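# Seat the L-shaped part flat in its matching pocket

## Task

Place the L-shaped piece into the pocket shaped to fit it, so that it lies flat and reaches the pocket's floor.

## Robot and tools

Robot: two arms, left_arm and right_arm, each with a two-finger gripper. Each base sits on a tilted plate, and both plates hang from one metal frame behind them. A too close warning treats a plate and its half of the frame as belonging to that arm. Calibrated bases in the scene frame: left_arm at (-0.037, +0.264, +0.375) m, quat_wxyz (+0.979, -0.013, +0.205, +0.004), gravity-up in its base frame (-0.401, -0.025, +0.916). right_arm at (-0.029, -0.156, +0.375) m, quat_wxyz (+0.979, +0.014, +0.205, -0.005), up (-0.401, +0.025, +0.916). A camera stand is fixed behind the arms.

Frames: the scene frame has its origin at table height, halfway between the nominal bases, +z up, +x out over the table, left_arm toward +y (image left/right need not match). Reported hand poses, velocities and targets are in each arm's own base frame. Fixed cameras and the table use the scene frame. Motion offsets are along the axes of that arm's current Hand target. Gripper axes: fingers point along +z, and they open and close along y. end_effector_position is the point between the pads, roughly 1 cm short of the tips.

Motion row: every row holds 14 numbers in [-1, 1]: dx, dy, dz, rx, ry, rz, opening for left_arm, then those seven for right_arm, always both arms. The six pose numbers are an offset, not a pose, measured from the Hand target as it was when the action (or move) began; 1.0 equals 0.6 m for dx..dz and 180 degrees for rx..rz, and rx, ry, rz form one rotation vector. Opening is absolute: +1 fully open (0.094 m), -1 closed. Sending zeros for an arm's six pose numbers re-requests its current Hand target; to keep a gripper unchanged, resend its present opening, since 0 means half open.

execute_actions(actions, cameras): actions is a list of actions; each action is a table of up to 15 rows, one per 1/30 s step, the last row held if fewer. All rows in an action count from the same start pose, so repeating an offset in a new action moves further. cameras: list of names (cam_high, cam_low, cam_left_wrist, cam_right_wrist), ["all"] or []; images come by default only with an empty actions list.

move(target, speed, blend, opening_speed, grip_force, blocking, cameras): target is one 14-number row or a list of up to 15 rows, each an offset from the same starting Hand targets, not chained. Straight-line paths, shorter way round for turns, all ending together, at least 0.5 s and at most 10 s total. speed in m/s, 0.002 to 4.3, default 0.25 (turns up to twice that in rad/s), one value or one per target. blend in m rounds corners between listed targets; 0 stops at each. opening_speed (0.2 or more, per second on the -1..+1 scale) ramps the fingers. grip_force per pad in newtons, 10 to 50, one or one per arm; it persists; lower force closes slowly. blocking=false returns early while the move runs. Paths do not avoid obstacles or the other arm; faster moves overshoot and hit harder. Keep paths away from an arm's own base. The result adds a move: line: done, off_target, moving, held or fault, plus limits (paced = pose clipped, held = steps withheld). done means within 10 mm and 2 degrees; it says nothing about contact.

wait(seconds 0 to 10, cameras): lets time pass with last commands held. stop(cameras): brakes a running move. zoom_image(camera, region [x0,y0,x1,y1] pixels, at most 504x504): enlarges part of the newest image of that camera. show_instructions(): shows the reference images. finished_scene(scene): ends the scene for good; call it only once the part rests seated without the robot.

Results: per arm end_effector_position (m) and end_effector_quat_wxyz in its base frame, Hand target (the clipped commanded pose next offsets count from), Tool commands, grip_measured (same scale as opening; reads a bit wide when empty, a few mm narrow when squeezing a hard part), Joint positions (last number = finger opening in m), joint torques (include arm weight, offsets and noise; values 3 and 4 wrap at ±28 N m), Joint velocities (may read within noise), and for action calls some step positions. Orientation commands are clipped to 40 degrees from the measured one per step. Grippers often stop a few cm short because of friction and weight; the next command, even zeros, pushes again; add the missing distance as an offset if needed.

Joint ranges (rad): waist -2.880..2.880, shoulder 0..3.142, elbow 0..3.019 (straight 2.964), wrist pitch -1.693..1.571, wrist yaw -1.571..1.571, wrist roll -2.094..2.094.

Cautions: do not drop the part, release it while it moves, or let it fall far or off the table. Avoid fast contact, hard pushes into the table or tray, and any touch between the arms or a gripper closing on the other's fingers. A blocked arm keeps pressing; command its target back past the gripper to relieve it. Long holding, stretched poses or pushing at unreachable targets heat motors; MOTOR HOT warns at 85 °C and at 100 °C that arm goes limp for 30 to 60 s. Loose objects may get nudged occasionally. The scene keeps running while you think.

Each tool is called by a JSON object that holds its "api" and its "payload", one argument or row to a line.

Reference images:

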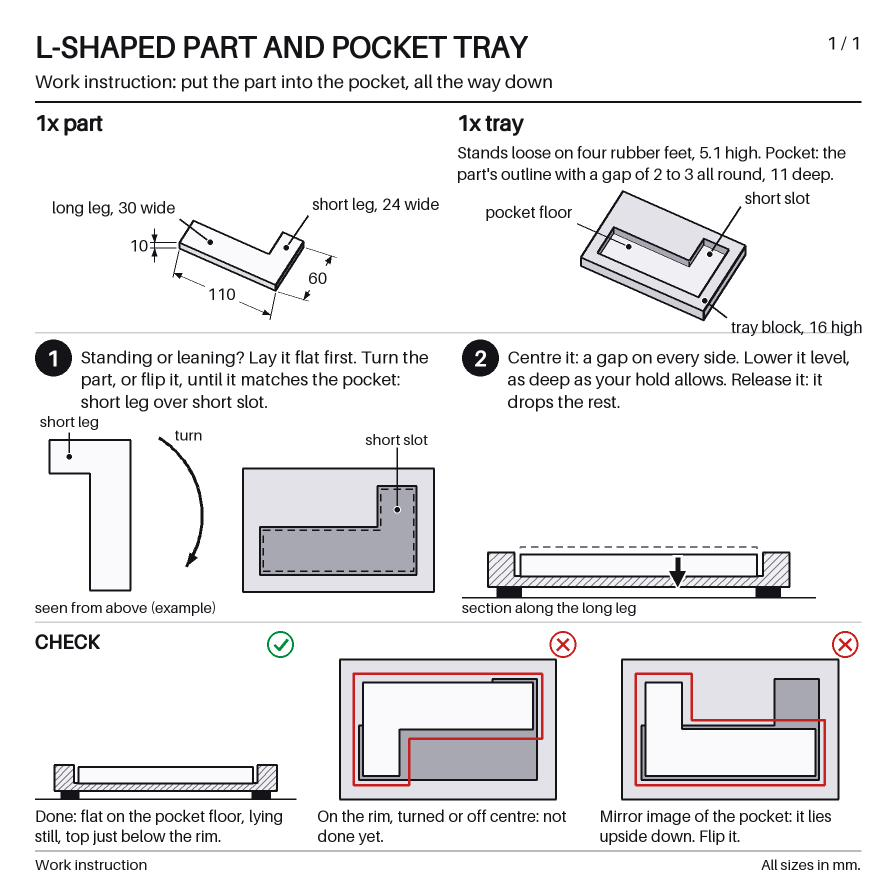

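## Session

{"api": "execute_actions", "payload": {
  "actions": []
}}

Scene clock: 0.00 s.
left_arm: end_effector_position=(+0.6644, -0.0806, +0.0034) grip_measured=+1.000 end_effector_quat_wxyz=(+0.393, +0.286, +0.853, -0.191) | right_arm: end_effector_position=(+0.3804, +0.0139, +0.1728) grip_measured=+1.000 end_effector_quat_wxyz=(+0.316, -0.236, +0.918, +0.047)
Joint positions: left_arm=[0.028 2.031 1.234 -0.05 0.601 0.442 0.094] | right_arm=[-0.093 1.013 0.707 -0.674 -0.29 -0.508 0.094]
Joint velocities: within noise
Joint torques (N m): no reading
Heat: left arm: hottest shoulder 27 °C; right arm: hottest shoulder 26 °C.
Hand target: left_arm +0.6694, -0.0805, +0.0087; +0.399, +0.288, +0.850, -0.189 | right_arm +0.3869, +0.0134, +0.1845; +0.328, -0.237, +0.914, +0.043
Tool commands: left_gripper/opening=+1.0 right_gripper/opening=+1.0

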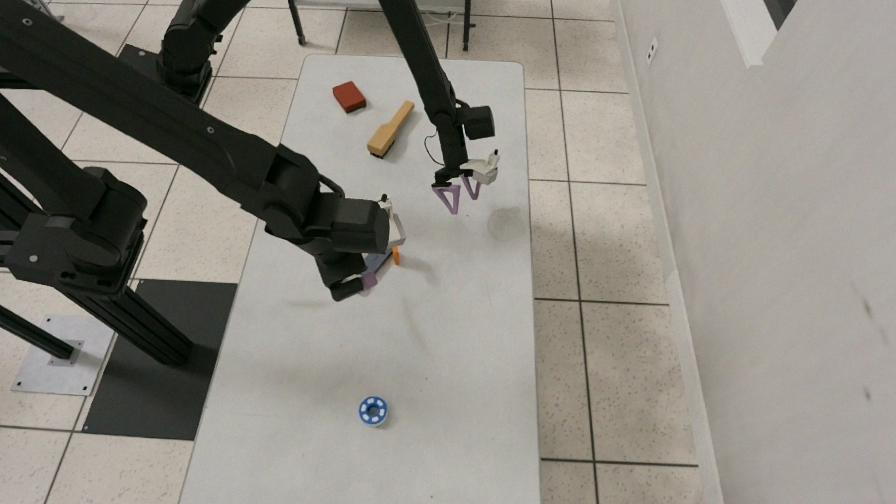

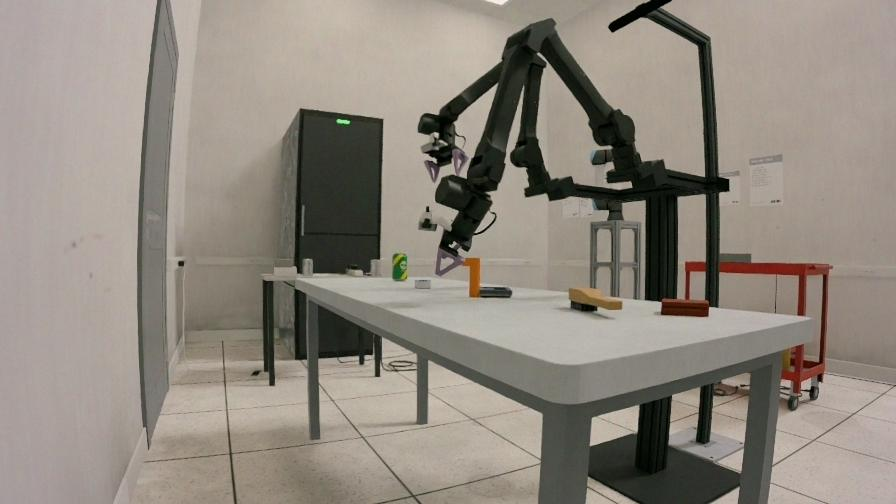

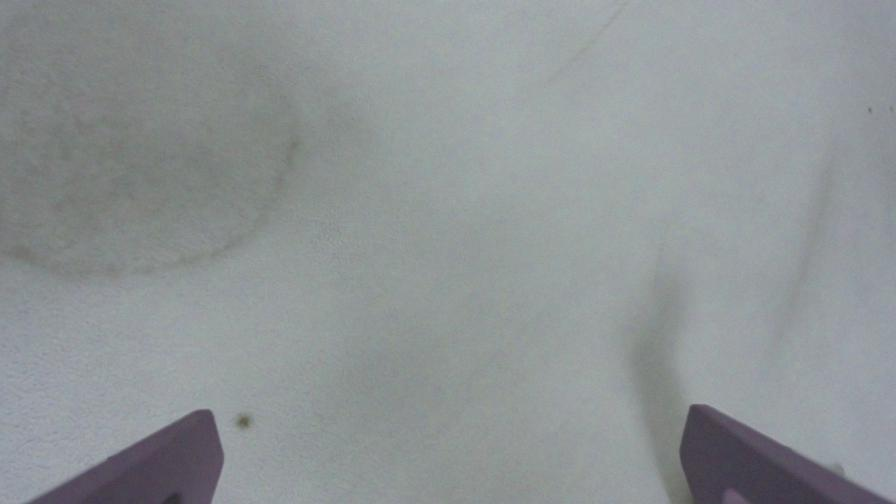

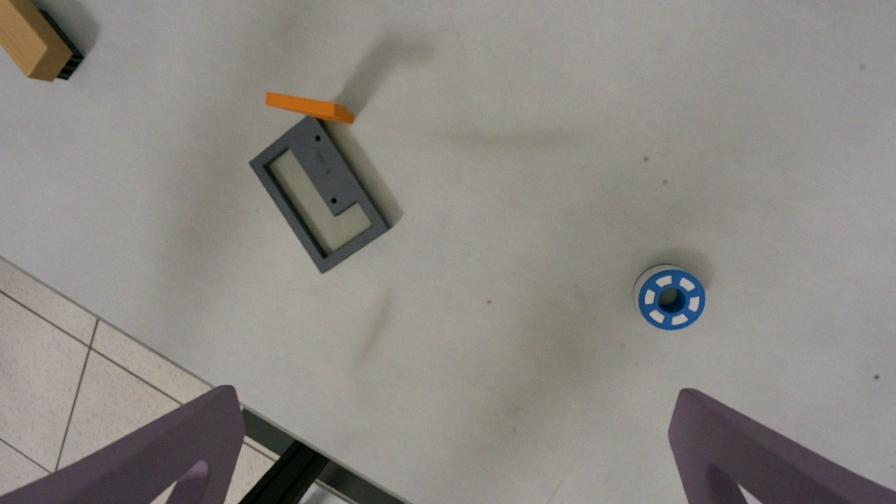

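{"api": "zoom_image", "payload": {
  "camera": "cam_right_wrist",
  "region": [240, 70, 420, 290]
}}

{"api": "zoom_image", "payload": {
  "camera": "cam_low",
  "region": [410, 235, 530, 315]
}}

{"api": "zoom_image", "payload": {
  "camera": "cam_high",
  "region": [330, 210, 450, 310]
}}

{"api": "zoom_image", "payload": {
  "camera": "cam_right_wrist",
  "region": [250, 80, 370, 140]
}}

Scaled by 2.291 from the camera's 896x504 image, which has a finer 1280x720 frame.

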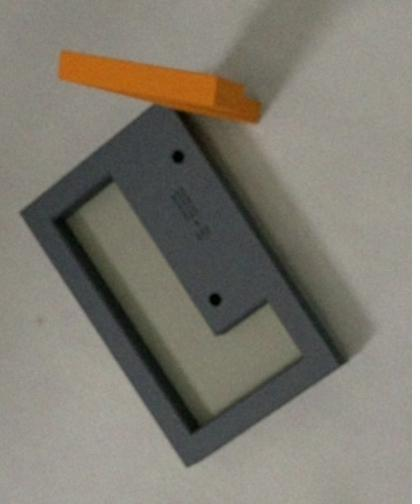

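Scaled by 4.200 from the camera's 896x504 image, which has a finer 1280x720 frame.

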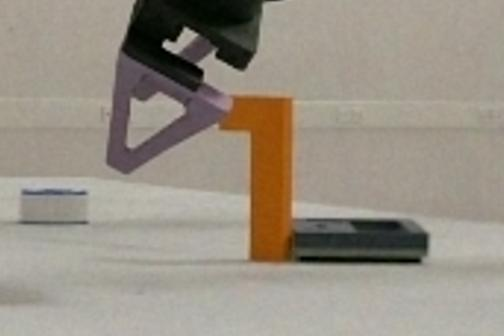

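Scaled by 4.200 from the camera's 896x504 image, which has a finer 1280x720 frame.

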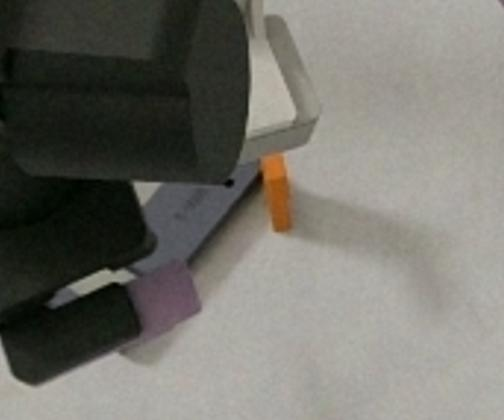

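Scaled by 4.200 from the camera's 896x504 image, which has a finer 1280x720 frame.

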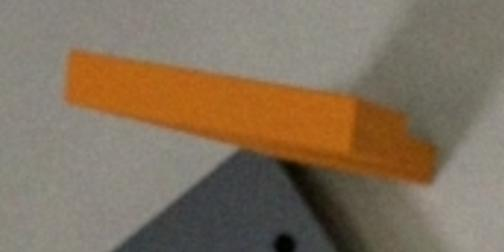

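{"api": "move", "payload": {
  "target": [0.22,-0.079,-0.4995,0,0,0,1,-0.0418,0.2233,0.4312,0.0523,0.0961,0.0498,1],
  "speed": 0.25,
  "cameras": ["cam_right_wrist","cam_high","cam_low"]
}}

Scene clock: 18.67 s.
left_arm: end_effector_position=(+0.3962, +0.0836, +0.0841) grip_measured=+1.000 end_effector_quat_wxyz=(+0.391, +0.287, +0.852, -0.198) | right_arm: end_effector_position=(+0.4844, +0.1951, -0.0190) grip_measured=+1.000 end_effector_quat_wxyz=(+0.196, -0.145, +0.969, -0.045)
Joint positions: left_arm=[0.545 1.449 0.727 -0.563 0.874 1.061 0.094] | right_arm=[0.45 1.791 0.989 -0.415 0.199 0.118 0.094]
Joint torques (N m): left_arm=[4.25 -12.1 4.34 0.23 0.53 0.11] | right_arm=[2.55 -14.56 4.45 -0.23 0.05 0.01]
Heat: left arm: hottest shoulder 31 °C; right arm: hottest shoulder 26 °C.
Hand target: left_arm +0.4001, +0.0929, +0.0921; +0.399, +0.287, +0.850, -0.189 | right_arm +0.4915, +0.2023, -0.0127; +0.201, -0.142, +0.968, -0.043
Off the commanded pose: left_arm 0.013 m, 1 deg | right_arm 0.012 m, 1 deg.
move: off_target (left_arm, right_arm)
Images, in order (width x height): cam_high 896x504, cam_low 896x504, cam_right_wrist 896x504.

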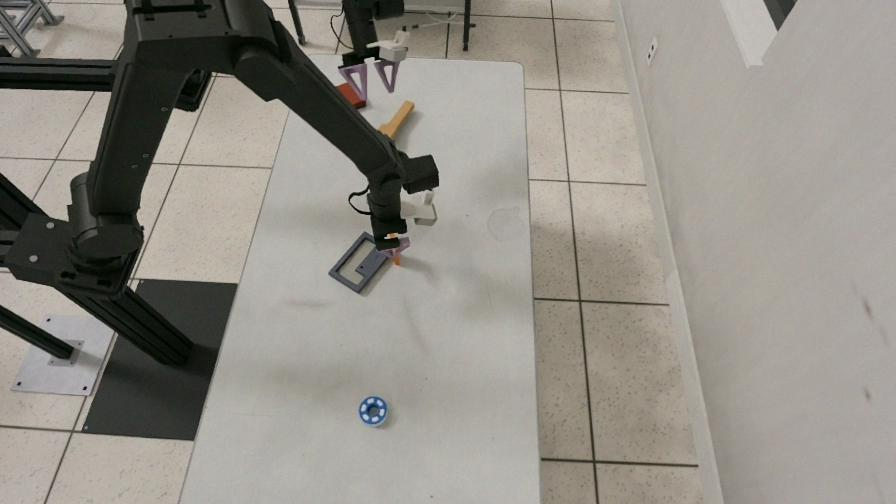

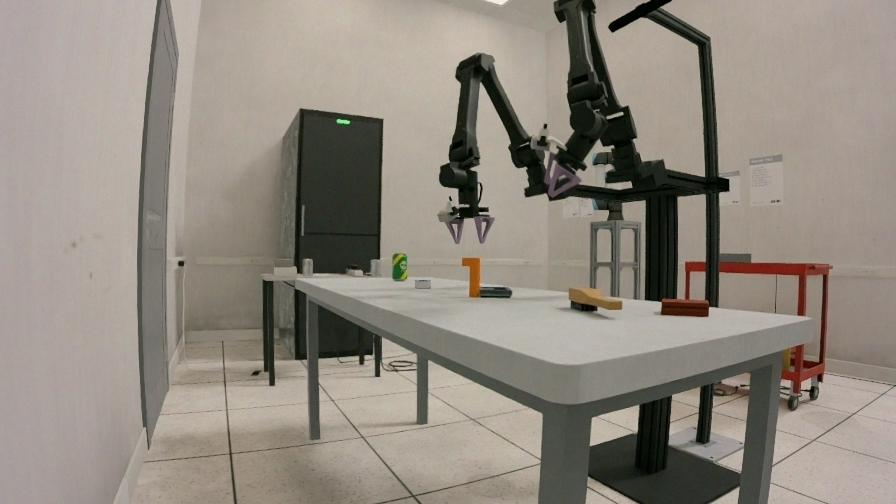

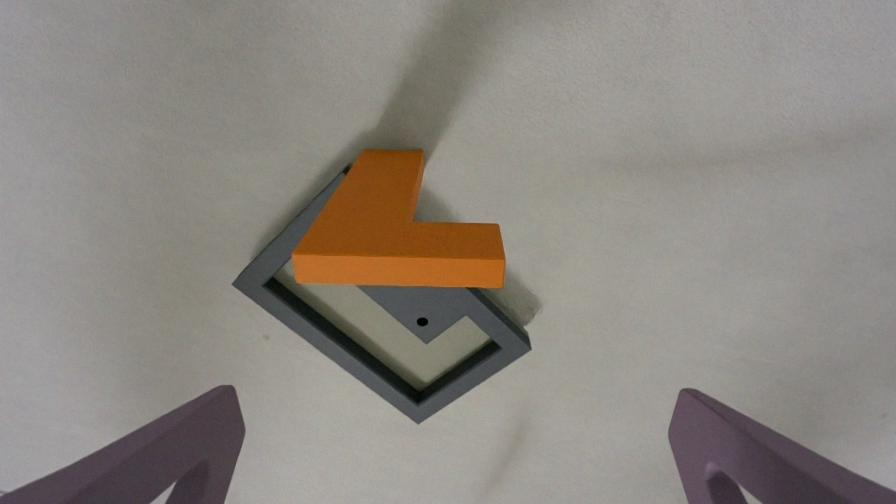

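{"api": "move", "payload": {
  "target": [0,0,0,0,0,0,1,-0.0113,0.0235,0.0833,0,0,0.0083,1],
  "speed": 0.12,
  "cameras": ["cam_right_wrist","cam_low"]
}}

{"api": "zoom_image", "payload": {
  "camera": "cam_low",
  "region": [410, 205, 530, 315]
}}

Scene clock: 21.90 s.
left_arm: end_effector_position=(+0.3962, +0.0836, +0.0841) grip_measured=+1.000 end_effector_quat_wxyz=(+0.391, +0.287, +0.852, -0.198) | right_arm: end_effector_position=(+0.5040, +0.2043, -0.0645) grip_measured=+1.000 end_effector_quat_wxyz=(+0.186, -0.130, +0.973, -0.046)
Joint positions: left_arm=[0.545 1.449 0.727 -0.563 0.874 1.062 0.094] | right_arm=[0.45 1.932 1.055 -0.363 0.201 0.15 0.094]
Joint torques (N m): left_arm=[4.01 -12.57 4.31 0.31 0.53 0.11] | right_arm=[3.37 -15.27 3.59 0.65 0.06 0.06]
Heat: left arm: hottest shoulder 31 °C; right arm: hottest shoulder 26 °C.
Hand target: left_arm +0.4001, +0.0930, +0.0921; +0.399, +0.287, +0.850, -0.189 | right_arm +0.5139, +0.2165, -0.0578; +0.201, -0.129, +0.970, -0.040
Off the commanded pose: left_arm 0.013 m, 1 deg | right_arm 0.017 m, 2 deg.
move: off_target (left_arm, right_arm)
Images, in order (width x height): cam_low 896x504, cam_right_wrist 896x504.

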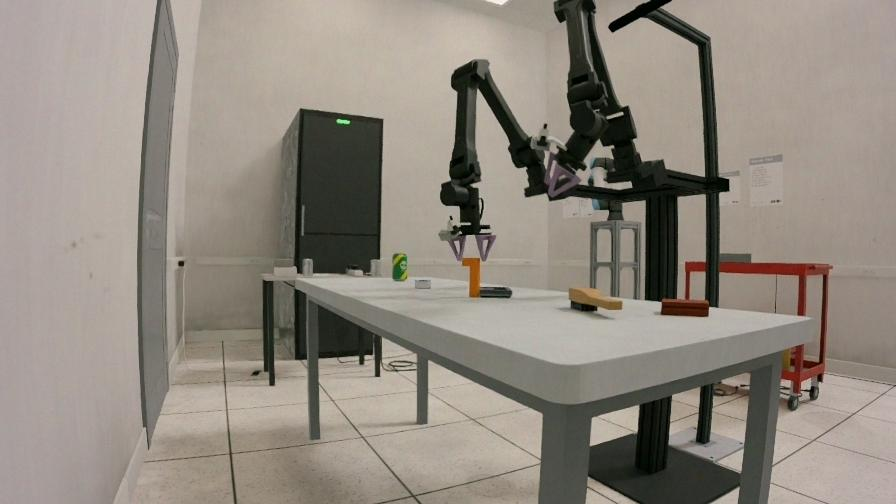

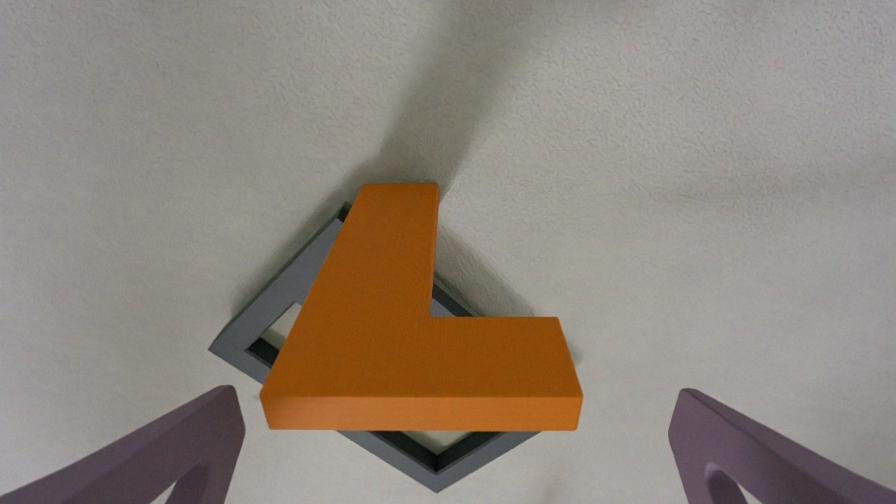

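Scaled by 4.200 from the camera's 896x504 image, which has a finer 1280x720 frame.

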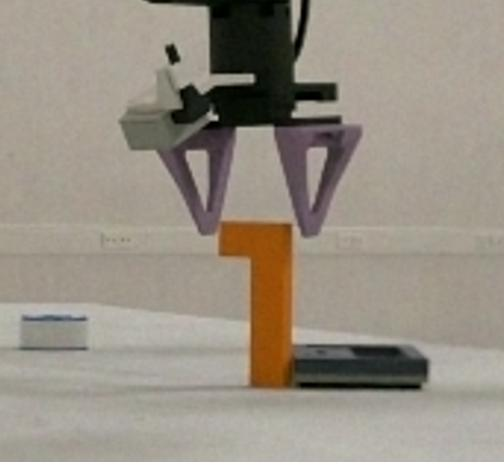

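{"api": "move", "payload": {
  "target": [0,0,0,0,0,0,1,-0.0075,0.0118,-0.0033,0,0,0,1],
  "speed": 0.08,
  "cameras": ["cam_right_wrist"]
}}

Scene clock: 26.23 s.
left_arm: end_effector_position=(+0.3962, +0.0836, +0.0841) grip_measured=+1.000 end_effector_quat_wxyz=(+0.391, +0.287, +0.852, -0.198) | right_arm: end_effector_position=(+0.5092, +0.2140, -0.0590) grip_measured=+1.000 end_effector_quat_wxyz=(+0.194, -0.130, +0.971, -0.044)
Joint positions: left_arm=[0.545 1.449 0.727 -0.563 0.874 1.062 0.094] | right_arm=[0.463 1.932 1.071 -0.363 0.206 0.161 0.094]
Joint torques (N m): left_arm=[4.07 -12.4 4.36 0.21 0.53 0.11] | right_arm=[3.43 -15.09 3.95 0.12 0.06 -0.05]
Heat: left arm: hottest shoulder 30 °C; right arm: hottest shoulder 27 °C.
Hand target: left_arm +0.4001, +0.0930, +0.0921; +0.399, +0.287, +0.850, -0.189 | right_arm +0.5155, +0.2247, -0.0550; +0.201, -0.129, +0.970, -0.040
Off the commanded pose: left_arm 0.013 m, 1 deg | right_arm 0.013 m, 1 deg.
move: off_target (left_arm, right_arm)
Images, in order (width x height): cam_right_wrist 896x504.

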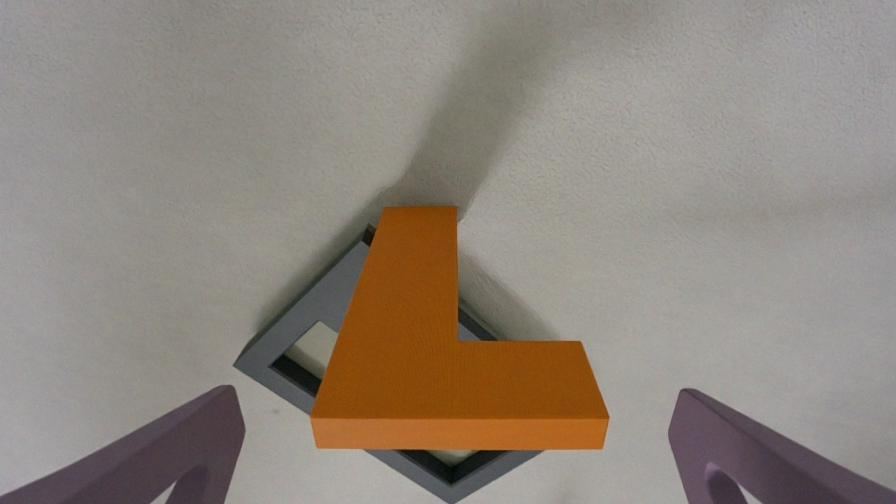

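{"api": "move", "payload": {
  "target": [0,0,0,0,0,0,1,0,0,0,0,0,0,0.17],
  "opening_speed": 0.8,
  "grip_force": 40,
  "cameras": ["cam_right_wrist"]
}}

Scene clock: 29.73 s.
left_arm: end_effector_position=(+0.3962, +0.0836, +0.0841) grip_measured=+1.000 end_effector_quat_wxyz=(+0.391, +0.287, +0.852, -0.198) | right_arm: end_effector_position=(+0.5092, +0.2140, -0.0590) grip_measured=+0.258 end_effector_quat_wxyz=(+0.194, -0.129, +0.971, -0.044)
Joint positions: left_arm=[0.545 1.449 0.727 -0.563 0.874 1.062 0.094] | right_arm=[0.463 1.932 1.071 -0.363 0.206 0.163 0.059]
Joint torques (N m): left_arm=[4.31 -12.28 4.37 0.21 0.52 0.12] | right_arm=[3.14 -15.21 3.82 0.16 0.05 0.02]
Heat: left arm: hottest shoulder 30 °C; right arm: hottest shoulder 27 °C.
Hand target: left_arm +0.4001, +0.0930, +0.0921; +0.399, +0.287, +0.850, -0.189 | right_arm +0.5155, +0.2247, -0.0551; +0.201, -0.129, +0.970, -0.040
Off the commanded pose: left_arm 0.013 m, 1 deg | right_arm 0.013 m, 1 deg.
grip_force (N): 40, 40
move: off_target (left_arm, right_arm)
Images, in order (width x height): cam_right_wrist 896x504.

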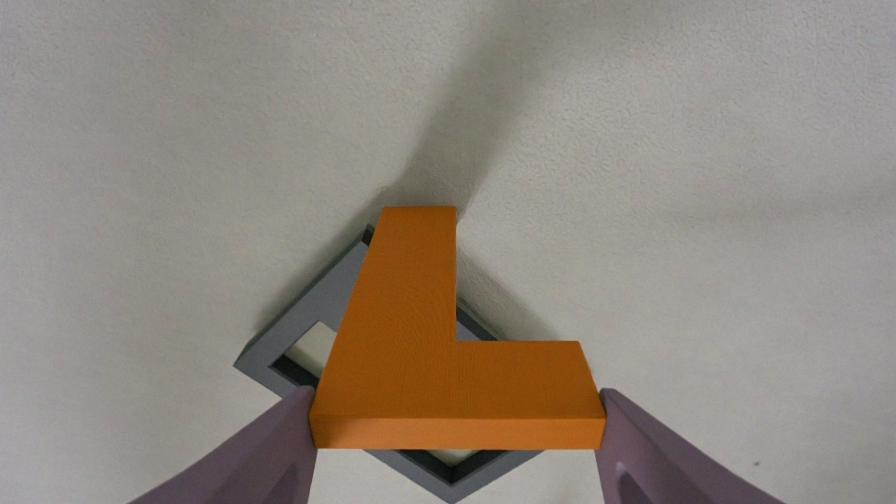

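{"api": "move", "payload": {
  "target": [
    [0,0,0,0,0,0,1,0,0,-0.0833,0,0,0,0.17],
    [0,0,0,0,0,0,1,0.1227,-0.309,-0.0443,0,-0.25,0,0.17]
  ],
  "speed": [0.12,0.25],
  "blend": 0.015,
  "cameras": ["cam_right_wrist","cam_low","cam_high"]
}}

{"api": "zoom_image", "payload": {
  "camera": "cam_low",
  "region": [380, 205, 520, 315]
}}

Scene clock: 34.53 s.
left_arm: end_effector_position=(+0.3962, +0.0836, +0.0841) grip_measured=+1.000 end_effector_quat_wxyz=(+0.391, +0.287, +0.852, -0.198) | right_arm: end_effector_position=(+0.4867, +0.0310, -0.0338) grip_measured=+0.257 end_effector_quat_wxyz=(+0.555, -0.133, +0.821, +0.017)
Joint positions: left_arm=[0.545 1.449 0.727 -0.563 0.874 1.062 0.094] | right_arm=[0.003 2.013 0.483 1.13 -0.174 -0.202 0.059]
Joint torques (N m): left_arm=[4.07 -12.28 4.31 0.27 0.53 0.11] | right_arm=[-0.73 -10.52 -2.32 2.3 -0.21 -0.2]
Heat: left arm: hottest shoulder 30 °C; right arm: hottest shoulder 27 °C.
Hand target: left_arm +0.4001, +0.0930, +0.0921; +0.399, +0.287, +0.850, -0.189 | right_arm +0.4830, +0.0269, -0.0348; +0.557, -0.134, +0.819, +0.012
Off the commanded pose: left_arm 0.013 m, 1 deg | right_arm 0.005 m, 1 deg.
grip_force (N): 40, 40
move: off_target (left_arm)
Images, in order (width x height): cam_high 896x504, cam_low 896x504, cam_right_wrist 896x504.

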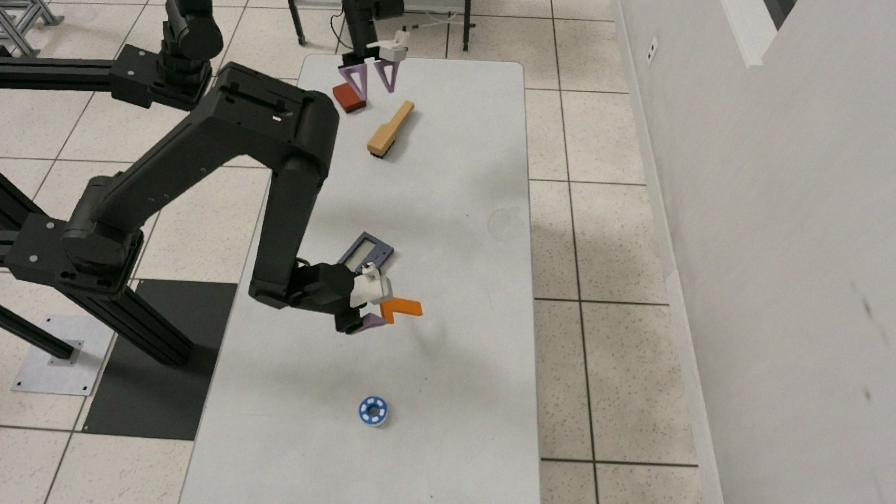

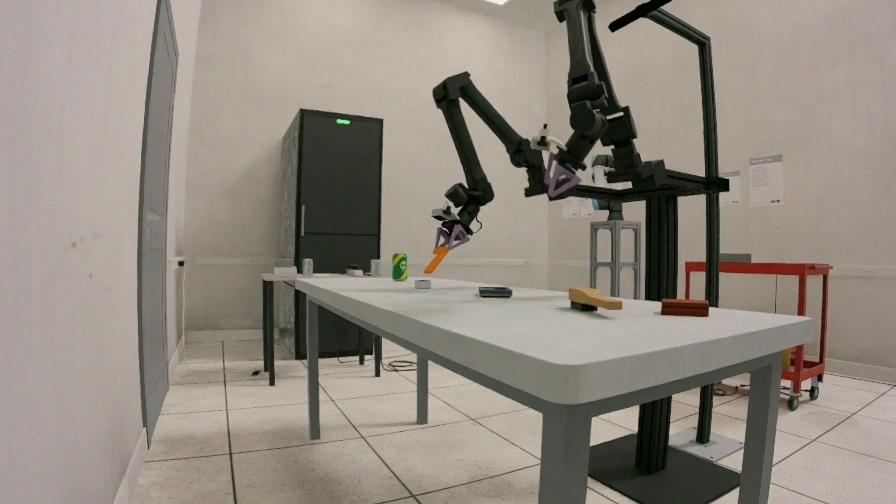

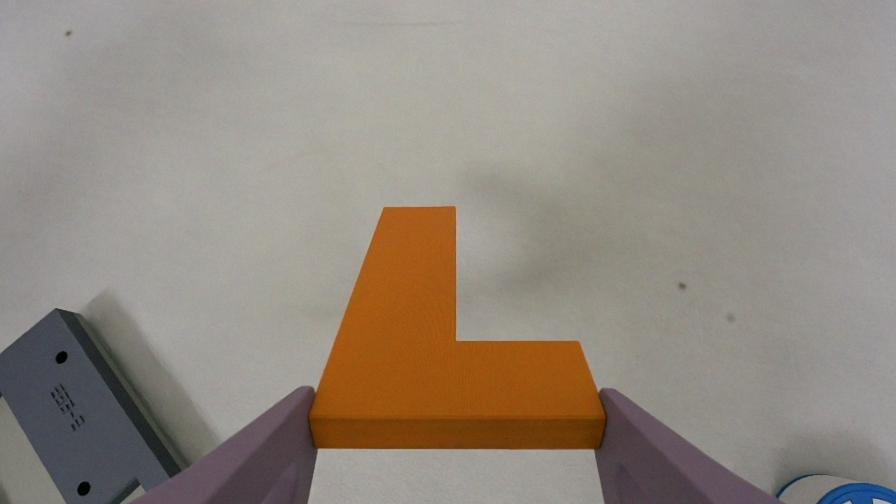

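Scaled by 3.600 from the camera's 896x504 image, which has a finer 1280x720 frame.

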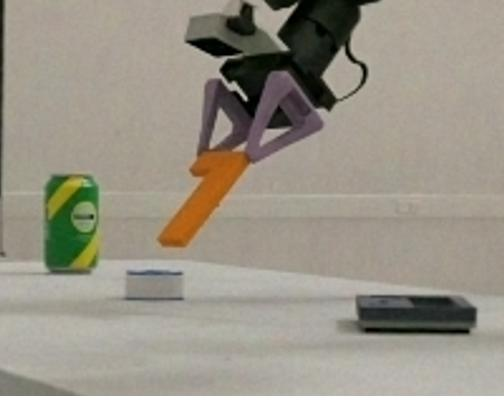

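{"api": "move", "payload": {
  "target": [
    [0,0,0,0,0,0,1,0.052,0,0.052,0,0,0,0.17],
    [0,0,0,0,0,0,1,0.1119,0,0.1119,0,0,0,0.17]
  ],
  "speed": [0.12,0.06],
  "blend": 0.005,
  "grip_force": 12,
  "cameras": ["cam_right_wrist","cam_low"]
}}

{"api": "zoom_image", "payload": {
  "camera": "cam_low",
  "region": [380, 225, 520, 315]
}}

Scene clock: 39.57 s.
left_arm: end_effector_position=(+0.3962, +0.0836, +0.0841) grip_measured=+1.000 end_effector_quat_wxyz=(+0.391, +0.287, +0.852, -0.198) | right_arm: end_effector_position=(+0.5192, +0.0302, -0.1210) grip_measured=+0.267 end_effector_quat_wxyz=(+0.552, -0.134, +0.823, +0.019)
Joint positions: left_arm=[0.545 1.449 0.727 -0.563 0.874 1.062 0.094] | right_arm=[-0.001 2.338 0.663 1.268 -0.181 -0.205 0.06]
Joint torques (N m): left_arm=[4.13 -12.28 4.31 0.21 0.54 0.13] | right_arm=[-0.56 -10.99 -2.17 1.94 -0.14 -0.2]
Heat: left arm: hottest shoulder 30 °C; right arm: hottest shoulder 27 °C.
Hand target: left_arm +0.4001, +0.0930, +0.0921; +0.399, +0.287, +0.850, -0.189 | right_arm +0.5211, +0.0246, -0.1218; +0.557, -0.134, +0.819, +0.012
Off the commanded pose: left_arm 0.013 m, 1 deg | right_arm 0.006 m, 1 deg.
grip_force (N): 12, 12
move: off_target (left_arm)
Images, in order (width x height): cam_low 896x504, cam_right_wrist 896x504.

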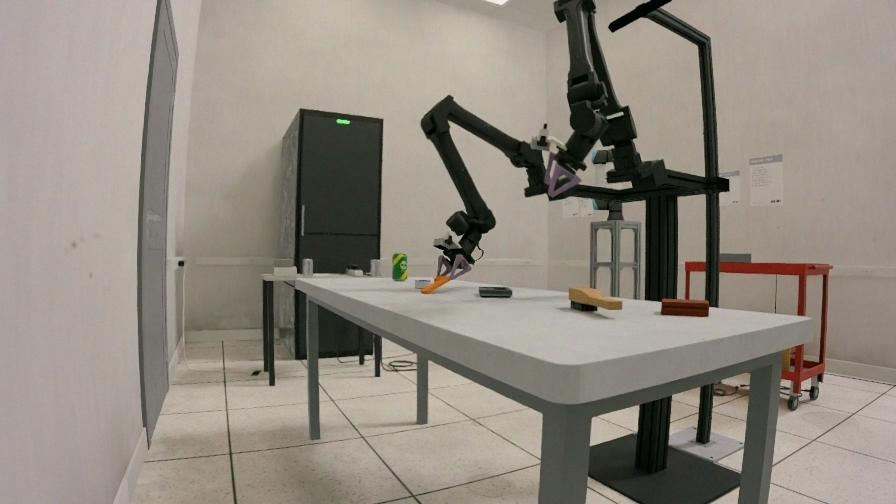

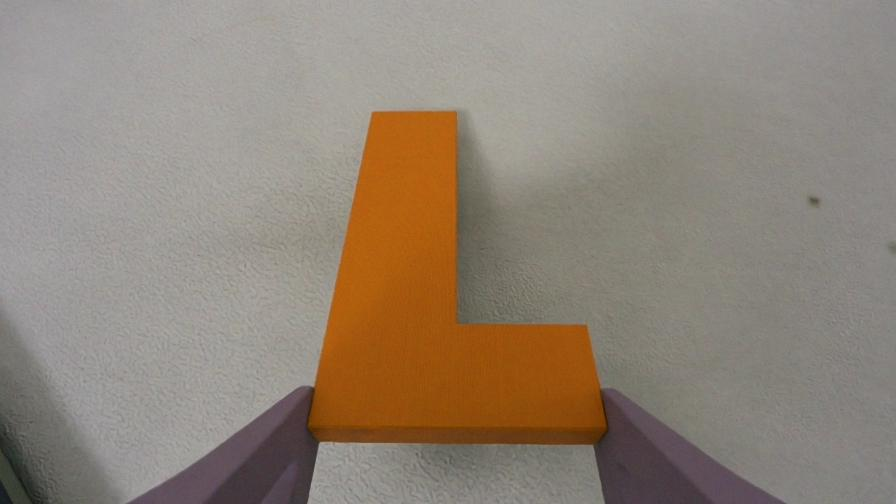

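Scaled by 3.600 from the camera's 896x504 image, which has a finer 1280x720 frame.

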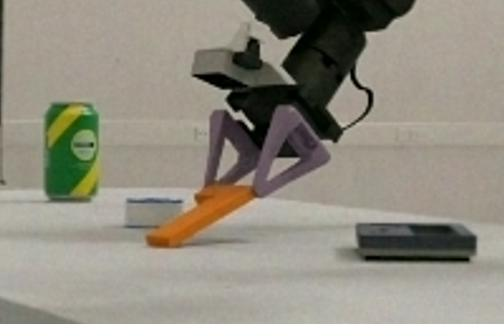

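{"api": "move", "payload": {
  "target": [
    [0,0,0,0,0,0,1,0.0236,0,0.0236,0,0,0,0.17],
    [0,0,0,0,0,0,1,0.0424,0,0.0424,0,0.25,0,0.17]
  ],
  "speed": [0.06,0.2],
  "blend": 0.003,
  "cameras": ["cam_right_wrist","cam_low"]
}}

{"api": "zoom_image", "payload": {
  "camera": "cam_low",
  "region": [380, 225, 520, 315]
}}

Scene clock: 43.43 s.
left_arm: end_effector_position=(+0.3962, +0.0836, +0.0841) grip_measured=+1.000 end_effector_quat_wxyz=(+0.391, +0.287, +0.852, -0.198) | right_arm: end_effector_position=(+0.5356, +0.0175, -0.1537) grip_measured=+0.267 end_effector_quat_wxyz=(+0.206, -0.129, +0.969, -0.043)
Joint positions: left_arm=[0.545 1.449 0.727 -0.563 0.874 1.062 0.094] | right_arm=[0.05 2.113 0.972 -0.009 0.051 -0.225 0.06]
Joint torques (N m): left_arm=[4.19 -12.28 4.31 0.25 0.53 0.11] | right_arm=[1.26 -14.86 0.66 -0.12 -0.01 0]
Heat: left arm: hottest shoulder 30 °C; right arm: hottest shoulder 27 °C.
Hand target: left_arm +0.4001, +0.0930, +0.0921; +0.399, +0.287, +0.850, -0.189 | right_arm +0.5354, +0.0236, -0.1547; +0.201, -0.129, +0.970, -0.040
Off the commanded pose: left_arm 0.013 m, 1 deg | right_arm 0.006 m, 1 deg.
grip_force (N): 12, 12
move: off_target (left_arm)
Images, in order (width x height): cam_low 896x504, cam_right_wrist 896x504.

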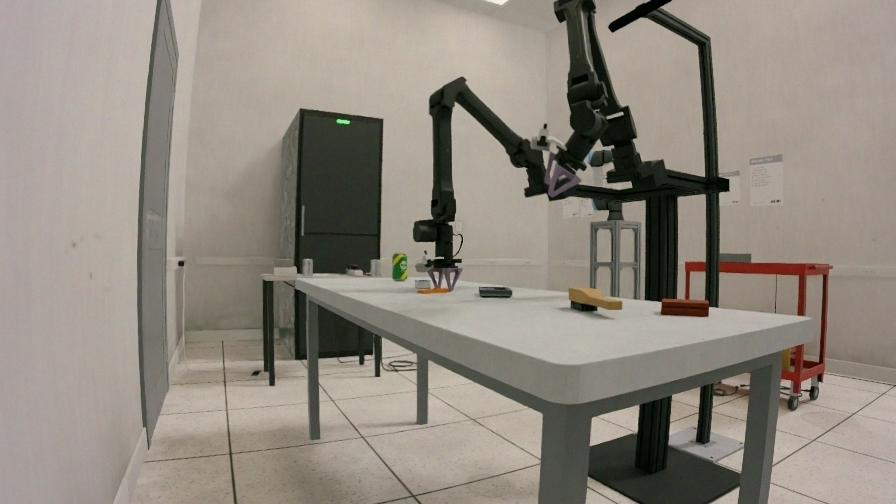

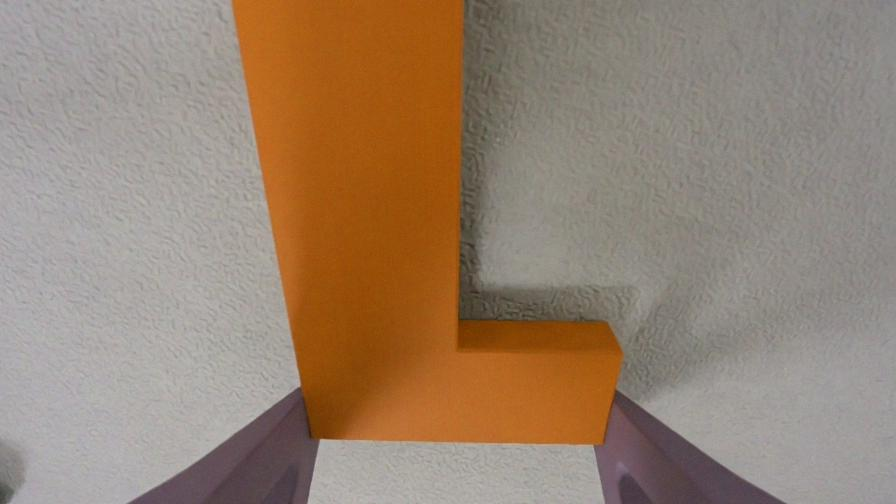

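Scaled by 3.600 from the camera's 896x504 image, which has a finer 1280x720 frame.

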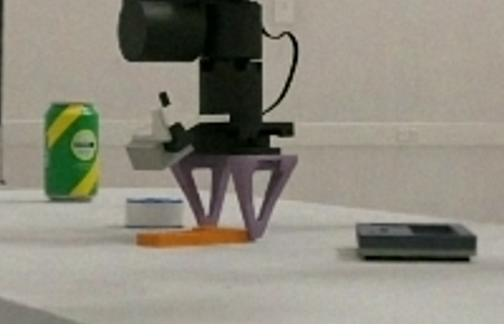

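{"api": "move", "payload": {
  "target": [
    [0,0,0,0,0,0,1,0,0,0,0,0,0,0.42],
    [0,0,0,0,0,0,1,0,0,-0.0367,0,0,0,0.42],
    [0,0,0,0,0,0,1,-0.0817,0.0255,-0.0367,0,0,0,0.42],
    [0,0,0,0,0,0,1,-0.0817,0.0255,-0.0123,0,0,0,0.42]
  ],
  "speed": [0.05,0.08,0.12,0.06],
  "blend": [0,0.003,0.003,0],
  "opening_speed": 0.8,
  "grip_force": 40,
  "cameras": ["cam_right_wrist","cam_low"]
}}

{"api": "zoom_image", "payload": {
  "camera": "cam_low",
  "region": [380, 225, 520, 315]
}}

Scene clock: 48.10 s.
left_arm: end_effector_position=(+0.3962, +0.0836, +0.0841) grip_measured=+1.000 end_effector_quat_wxyz=(+0.391, +0.287, +0.852, -0.198) | right_arm: end_effector_position=(+0.5694, +0.0483, -0.1311) grip_measured=+0.418 end_effector_quat_wxyz=(+0.202, -0.132, +0.970, -0.041)
Joint positions: left_arm=[0.545 1.449 0.727 -0.563 0.874 1.062 0.094] | right_arm=[0.107 2.105 1.084 -0.139 0.069 -0.178 0.067]
Joint torques (N m): left_arm=[4.01 -12.22 4.3 0.25 0.53 0.12] | right_arm=[1.08 -15.38 1.81 -0.14 0.03 0]
Heat: left arm: hottest shoulder 30 °C; right arm: hottest shoulder 27 °C.
Hand target: left_arm +0.4001, +0.0930, +0.0921; +0.399, +0.287, +0.850, -0.189 | right_arm +0.5723, +0.0517, -0.1313; +0.201, -0.129, +0.970, -0.040
Off the commanded pose: left_arm 0.013 m, 1 deg | right_arm 0.004 m, 0 deg.
grip_force (N): 40, 40
move: off_target (left_arm)
Images, in order (width x height): cam_low 896x504, cam_right_wrist 896x504.

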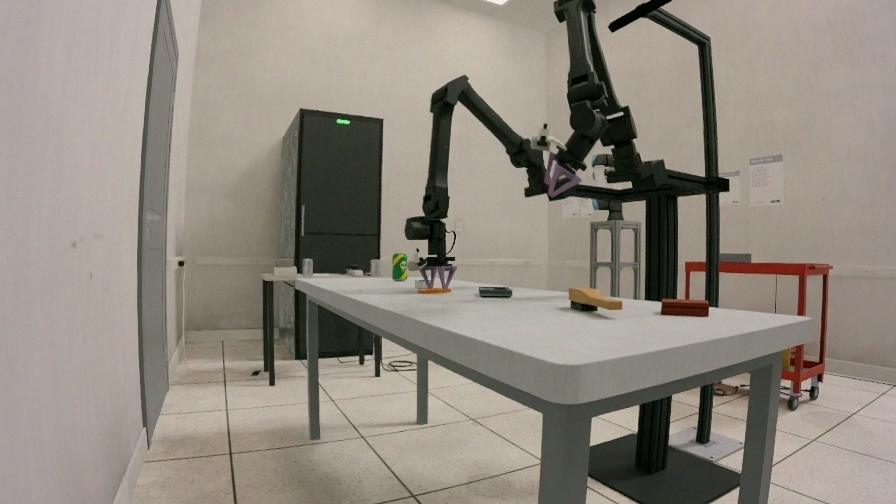

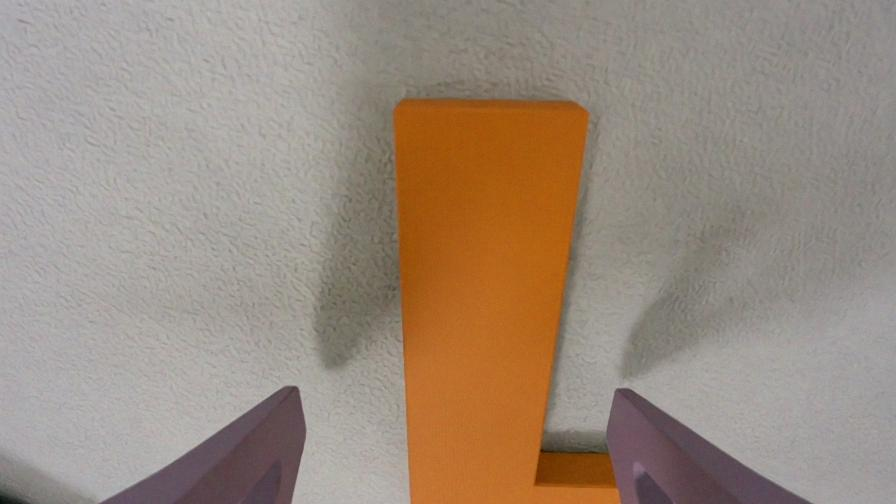

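Scaled by 3.600 from the camera's 896x504 image, which has a finer 1280x720 frame.

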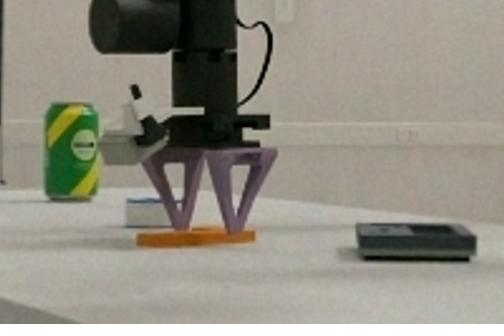

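{"api": "move", "payload": {
  "target": [0,0,0,0,0,0,1,0,-0.0125,0.009,0,0,0,0.42],
  "speed": 0.06,
  "cameras": ["cam_right_wrist"]
}}

Scene clock: 50.03 s.
left_arm: end_effector_position=(+0.3962, +0.0836, +0.0841) grip_measured=+1.000 end_effector_quat_wxyz=(+0.391, +0.287, +0.852, -0.198) | right_arm: end_effector_position=(+0.5720, +0.0491, -0.1335) grip_measured=+0.418 end_effector_quat_wxyz=(+0.202, -0.132, +0.970, -0.040)
Joint positions: left_arm=[0.545 1.449 0.727 -0.563 0.874 1.062 0.094] | right_arm=[0.107 2.114 1.093 -0.139 0.066 -0.178 0.067]
Joint torques (N m): left_arm=[4.13 -12.4 4.34 0.27 0.52 0.12] | right_arm=[0.5 -15.27 1.83 0.08 -0.1 -0.1]
Heat: left arm: hottest shoulder 30 °C; right arm: hottest shoulder 27 °C.
Hand target: left_arm +0.4001, +0.0930, +0.0921; +0.399, +0.287, +0.850, -0.189 | right_arm +0.5763, +0.0444, -0.1352; +0.201, -0.129, +0.970, -0.040
Off the commanded pose: left_arm 0.013 m, 1 deg | right_arm 0.007 m, 0 deg.
grip_force (N): 40, 40
move: off_target (left_arm)
Images, in order (width x height): cam_right_wrist 896x504.

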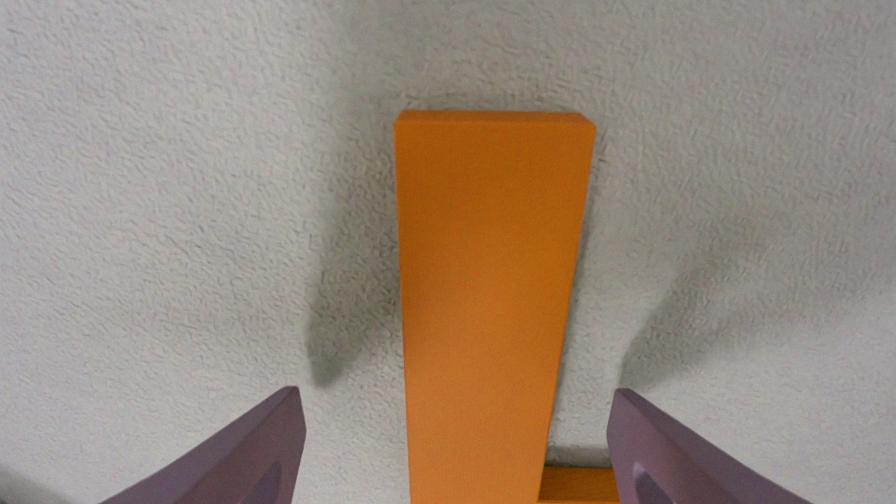

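{"api": "move", "payload": {
  "target": [0,0,0,0,0,0,1,0,0,0,0,0,0,-0.46],
  "opening_speed": 0.6,
  "grip_force": 40,
  "cameras": ["cam_right_wrist"]
}}

Scene clock: 52.47 s.
left_arm: end_effector_position=(+0.3962, +0.0836, +0.0841) grip_measured=+1.000 end_effector_quat_wxyz=(+0.391, +0.287, +0.852, -0.198) | right_arm: end_effector_position=(+0.5720, +0.0491, -0.1335) grip_measured=-0.382 end_effector_quat_wxyz=(+0.202, -0.132, +0.970, -0.040)
Joint positions: left_arm=[0.545 1.449 0.727 -0.563 0.874 1.062 0.094] | right_arm=[0.107 2.114 1.093 -0.139 0.066 -0.178 0.029]
Joint torques (N m): left_arm=[4.01 -12.28 4.34 0.24 0.53 0.12] | right_arm=[-0.03 -14.8 1.94 0.03 -0.1 -0.1]
Heat: left arm: hottest shoulder 30 °C; right arm: hottest shoulder 27 °C.
Hand target: left_arm +0.4001, +0.0930, +0.0921; +0.399, +0.287, +0.850, -0.189 | right_arm +0.5763, +0.0444, -0.1352; +0.201, -0.129, +0.970, -0.040
Off the commanded pose: left_arm 0.013 m, 1 deg | right_arm 0.007 m, 0 deg.
grip_force (N): 40, 40
move: off_target (left_arm)
Images, in order (width x height): cam_right_wrist 896x504.

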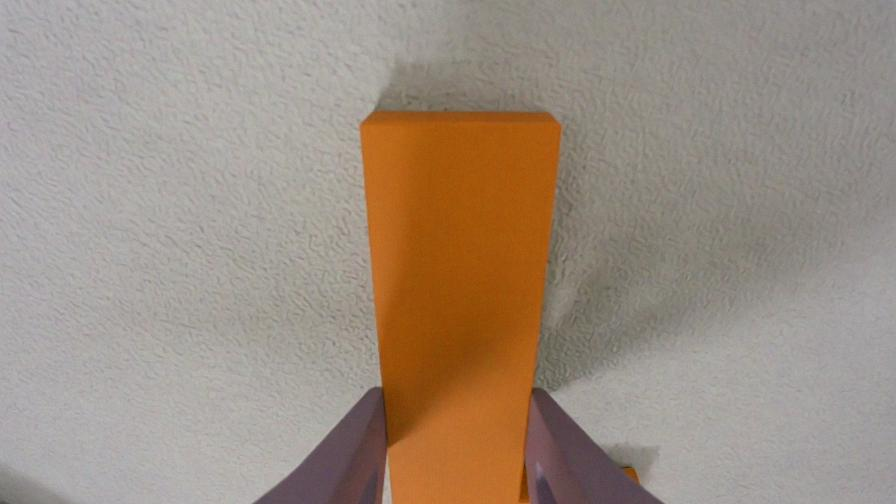

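{"api": "move", "payload": {
  "target": [
    [0,0,0,0,0,0,1,0,0,-0.0833,0,0,0,-0.46],
    [0,0,0,0,0,0,1,0.1077,0.3163,-0.1517,0,0,-0.2483,-0.46]
  ],
  "speed": [0.12,0.25],
  "blend": 0.01,
  "cameras": ["cam_right_wrist","cam_low"]
}}

{"api": "zoom_image", "payload": {
  "camera": "cam_right_wrist",
  "region": [200, 0, 680, 250]
}}

Scene clock: 57.70 s.
left_arm: end_effector_position=(+0.3962, +0.0836, +0.0841) grip_measured=+1.000 end_effector_quat_wxyz=(+0.391, +0.287, +0.852, -0.198) | right_arm: end_effector_position=(+0.4369, +0.2079, -0.1099) grip_measured=-0.383 end_effector_quat_wxyz=(+0.161, -0.482, +0.854, -0.112)
Joint positions: left_arm=[0.545 1.449 0.727 -0.563 0.874 1.062 0.094] | right_arm=[0.526 1.947 0.866 -0.163 0.226 -0.539 0.029]
Joint torques (N m): left_arm=[4.01 -12.34 4.38 0.21 0.53 0.12] | right_arm=[3.08 -15.03 0.49 0.35 0.02 -0.17]
Heat: left arm: hottest shoulder 30 °C; right arm: hottest shoulder 28 °C.
Hand target: left_arm +0.4001, +0.0930, +0.0921; +0.399, +0.287, +0.850, -0.189 | right_arm +0.4381, +0.2122, -0.1012; +0.171, -0.488, +0.848, -0.114
Off the commanded pose: left_arm 0.013 m, 1 deg | right_arm 0.010 m, 1 deg.
grip_force (N): 40, 40
move: off_target (left_arm)
Images, in order (width x height): cam_low 896x504, cam_right_wrist 896x504.

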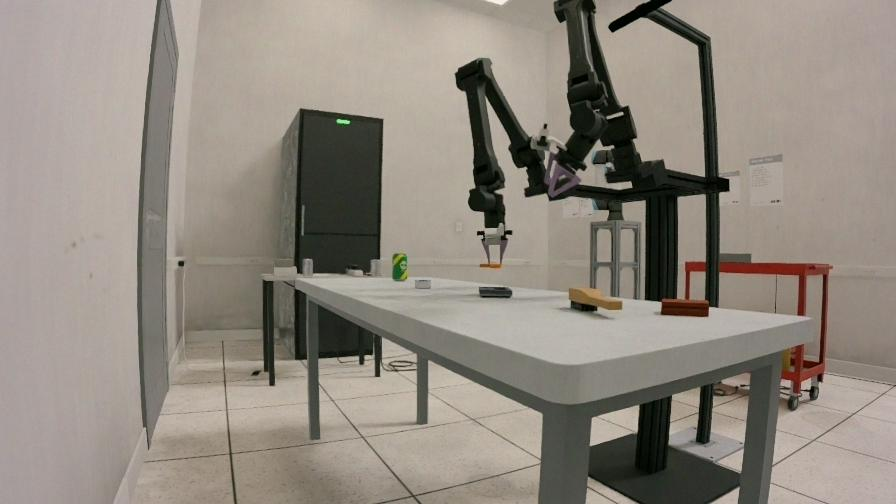

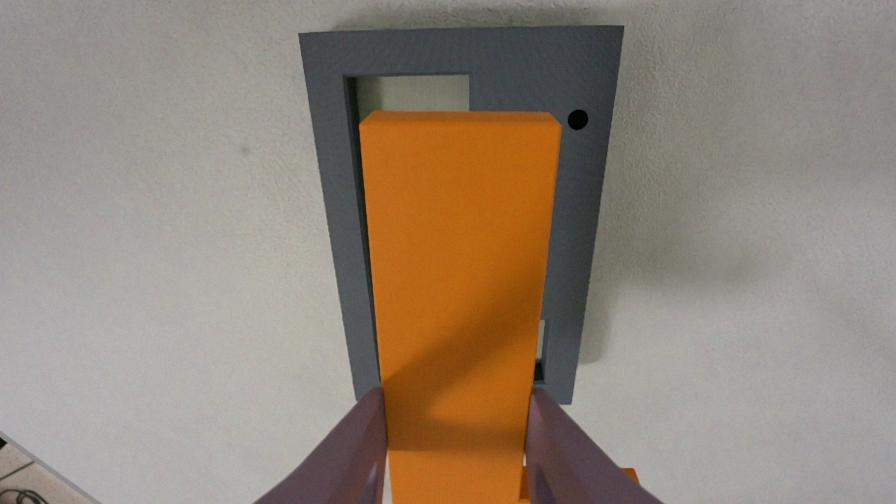

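Scaled by 1.050 from the camera's 896x504 image, which has a finer 1280x720 frame.

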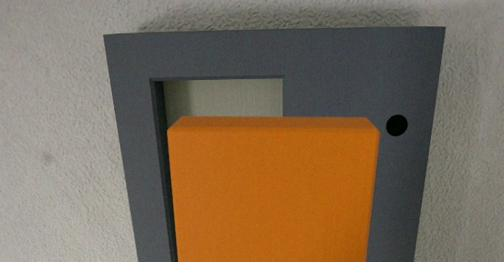

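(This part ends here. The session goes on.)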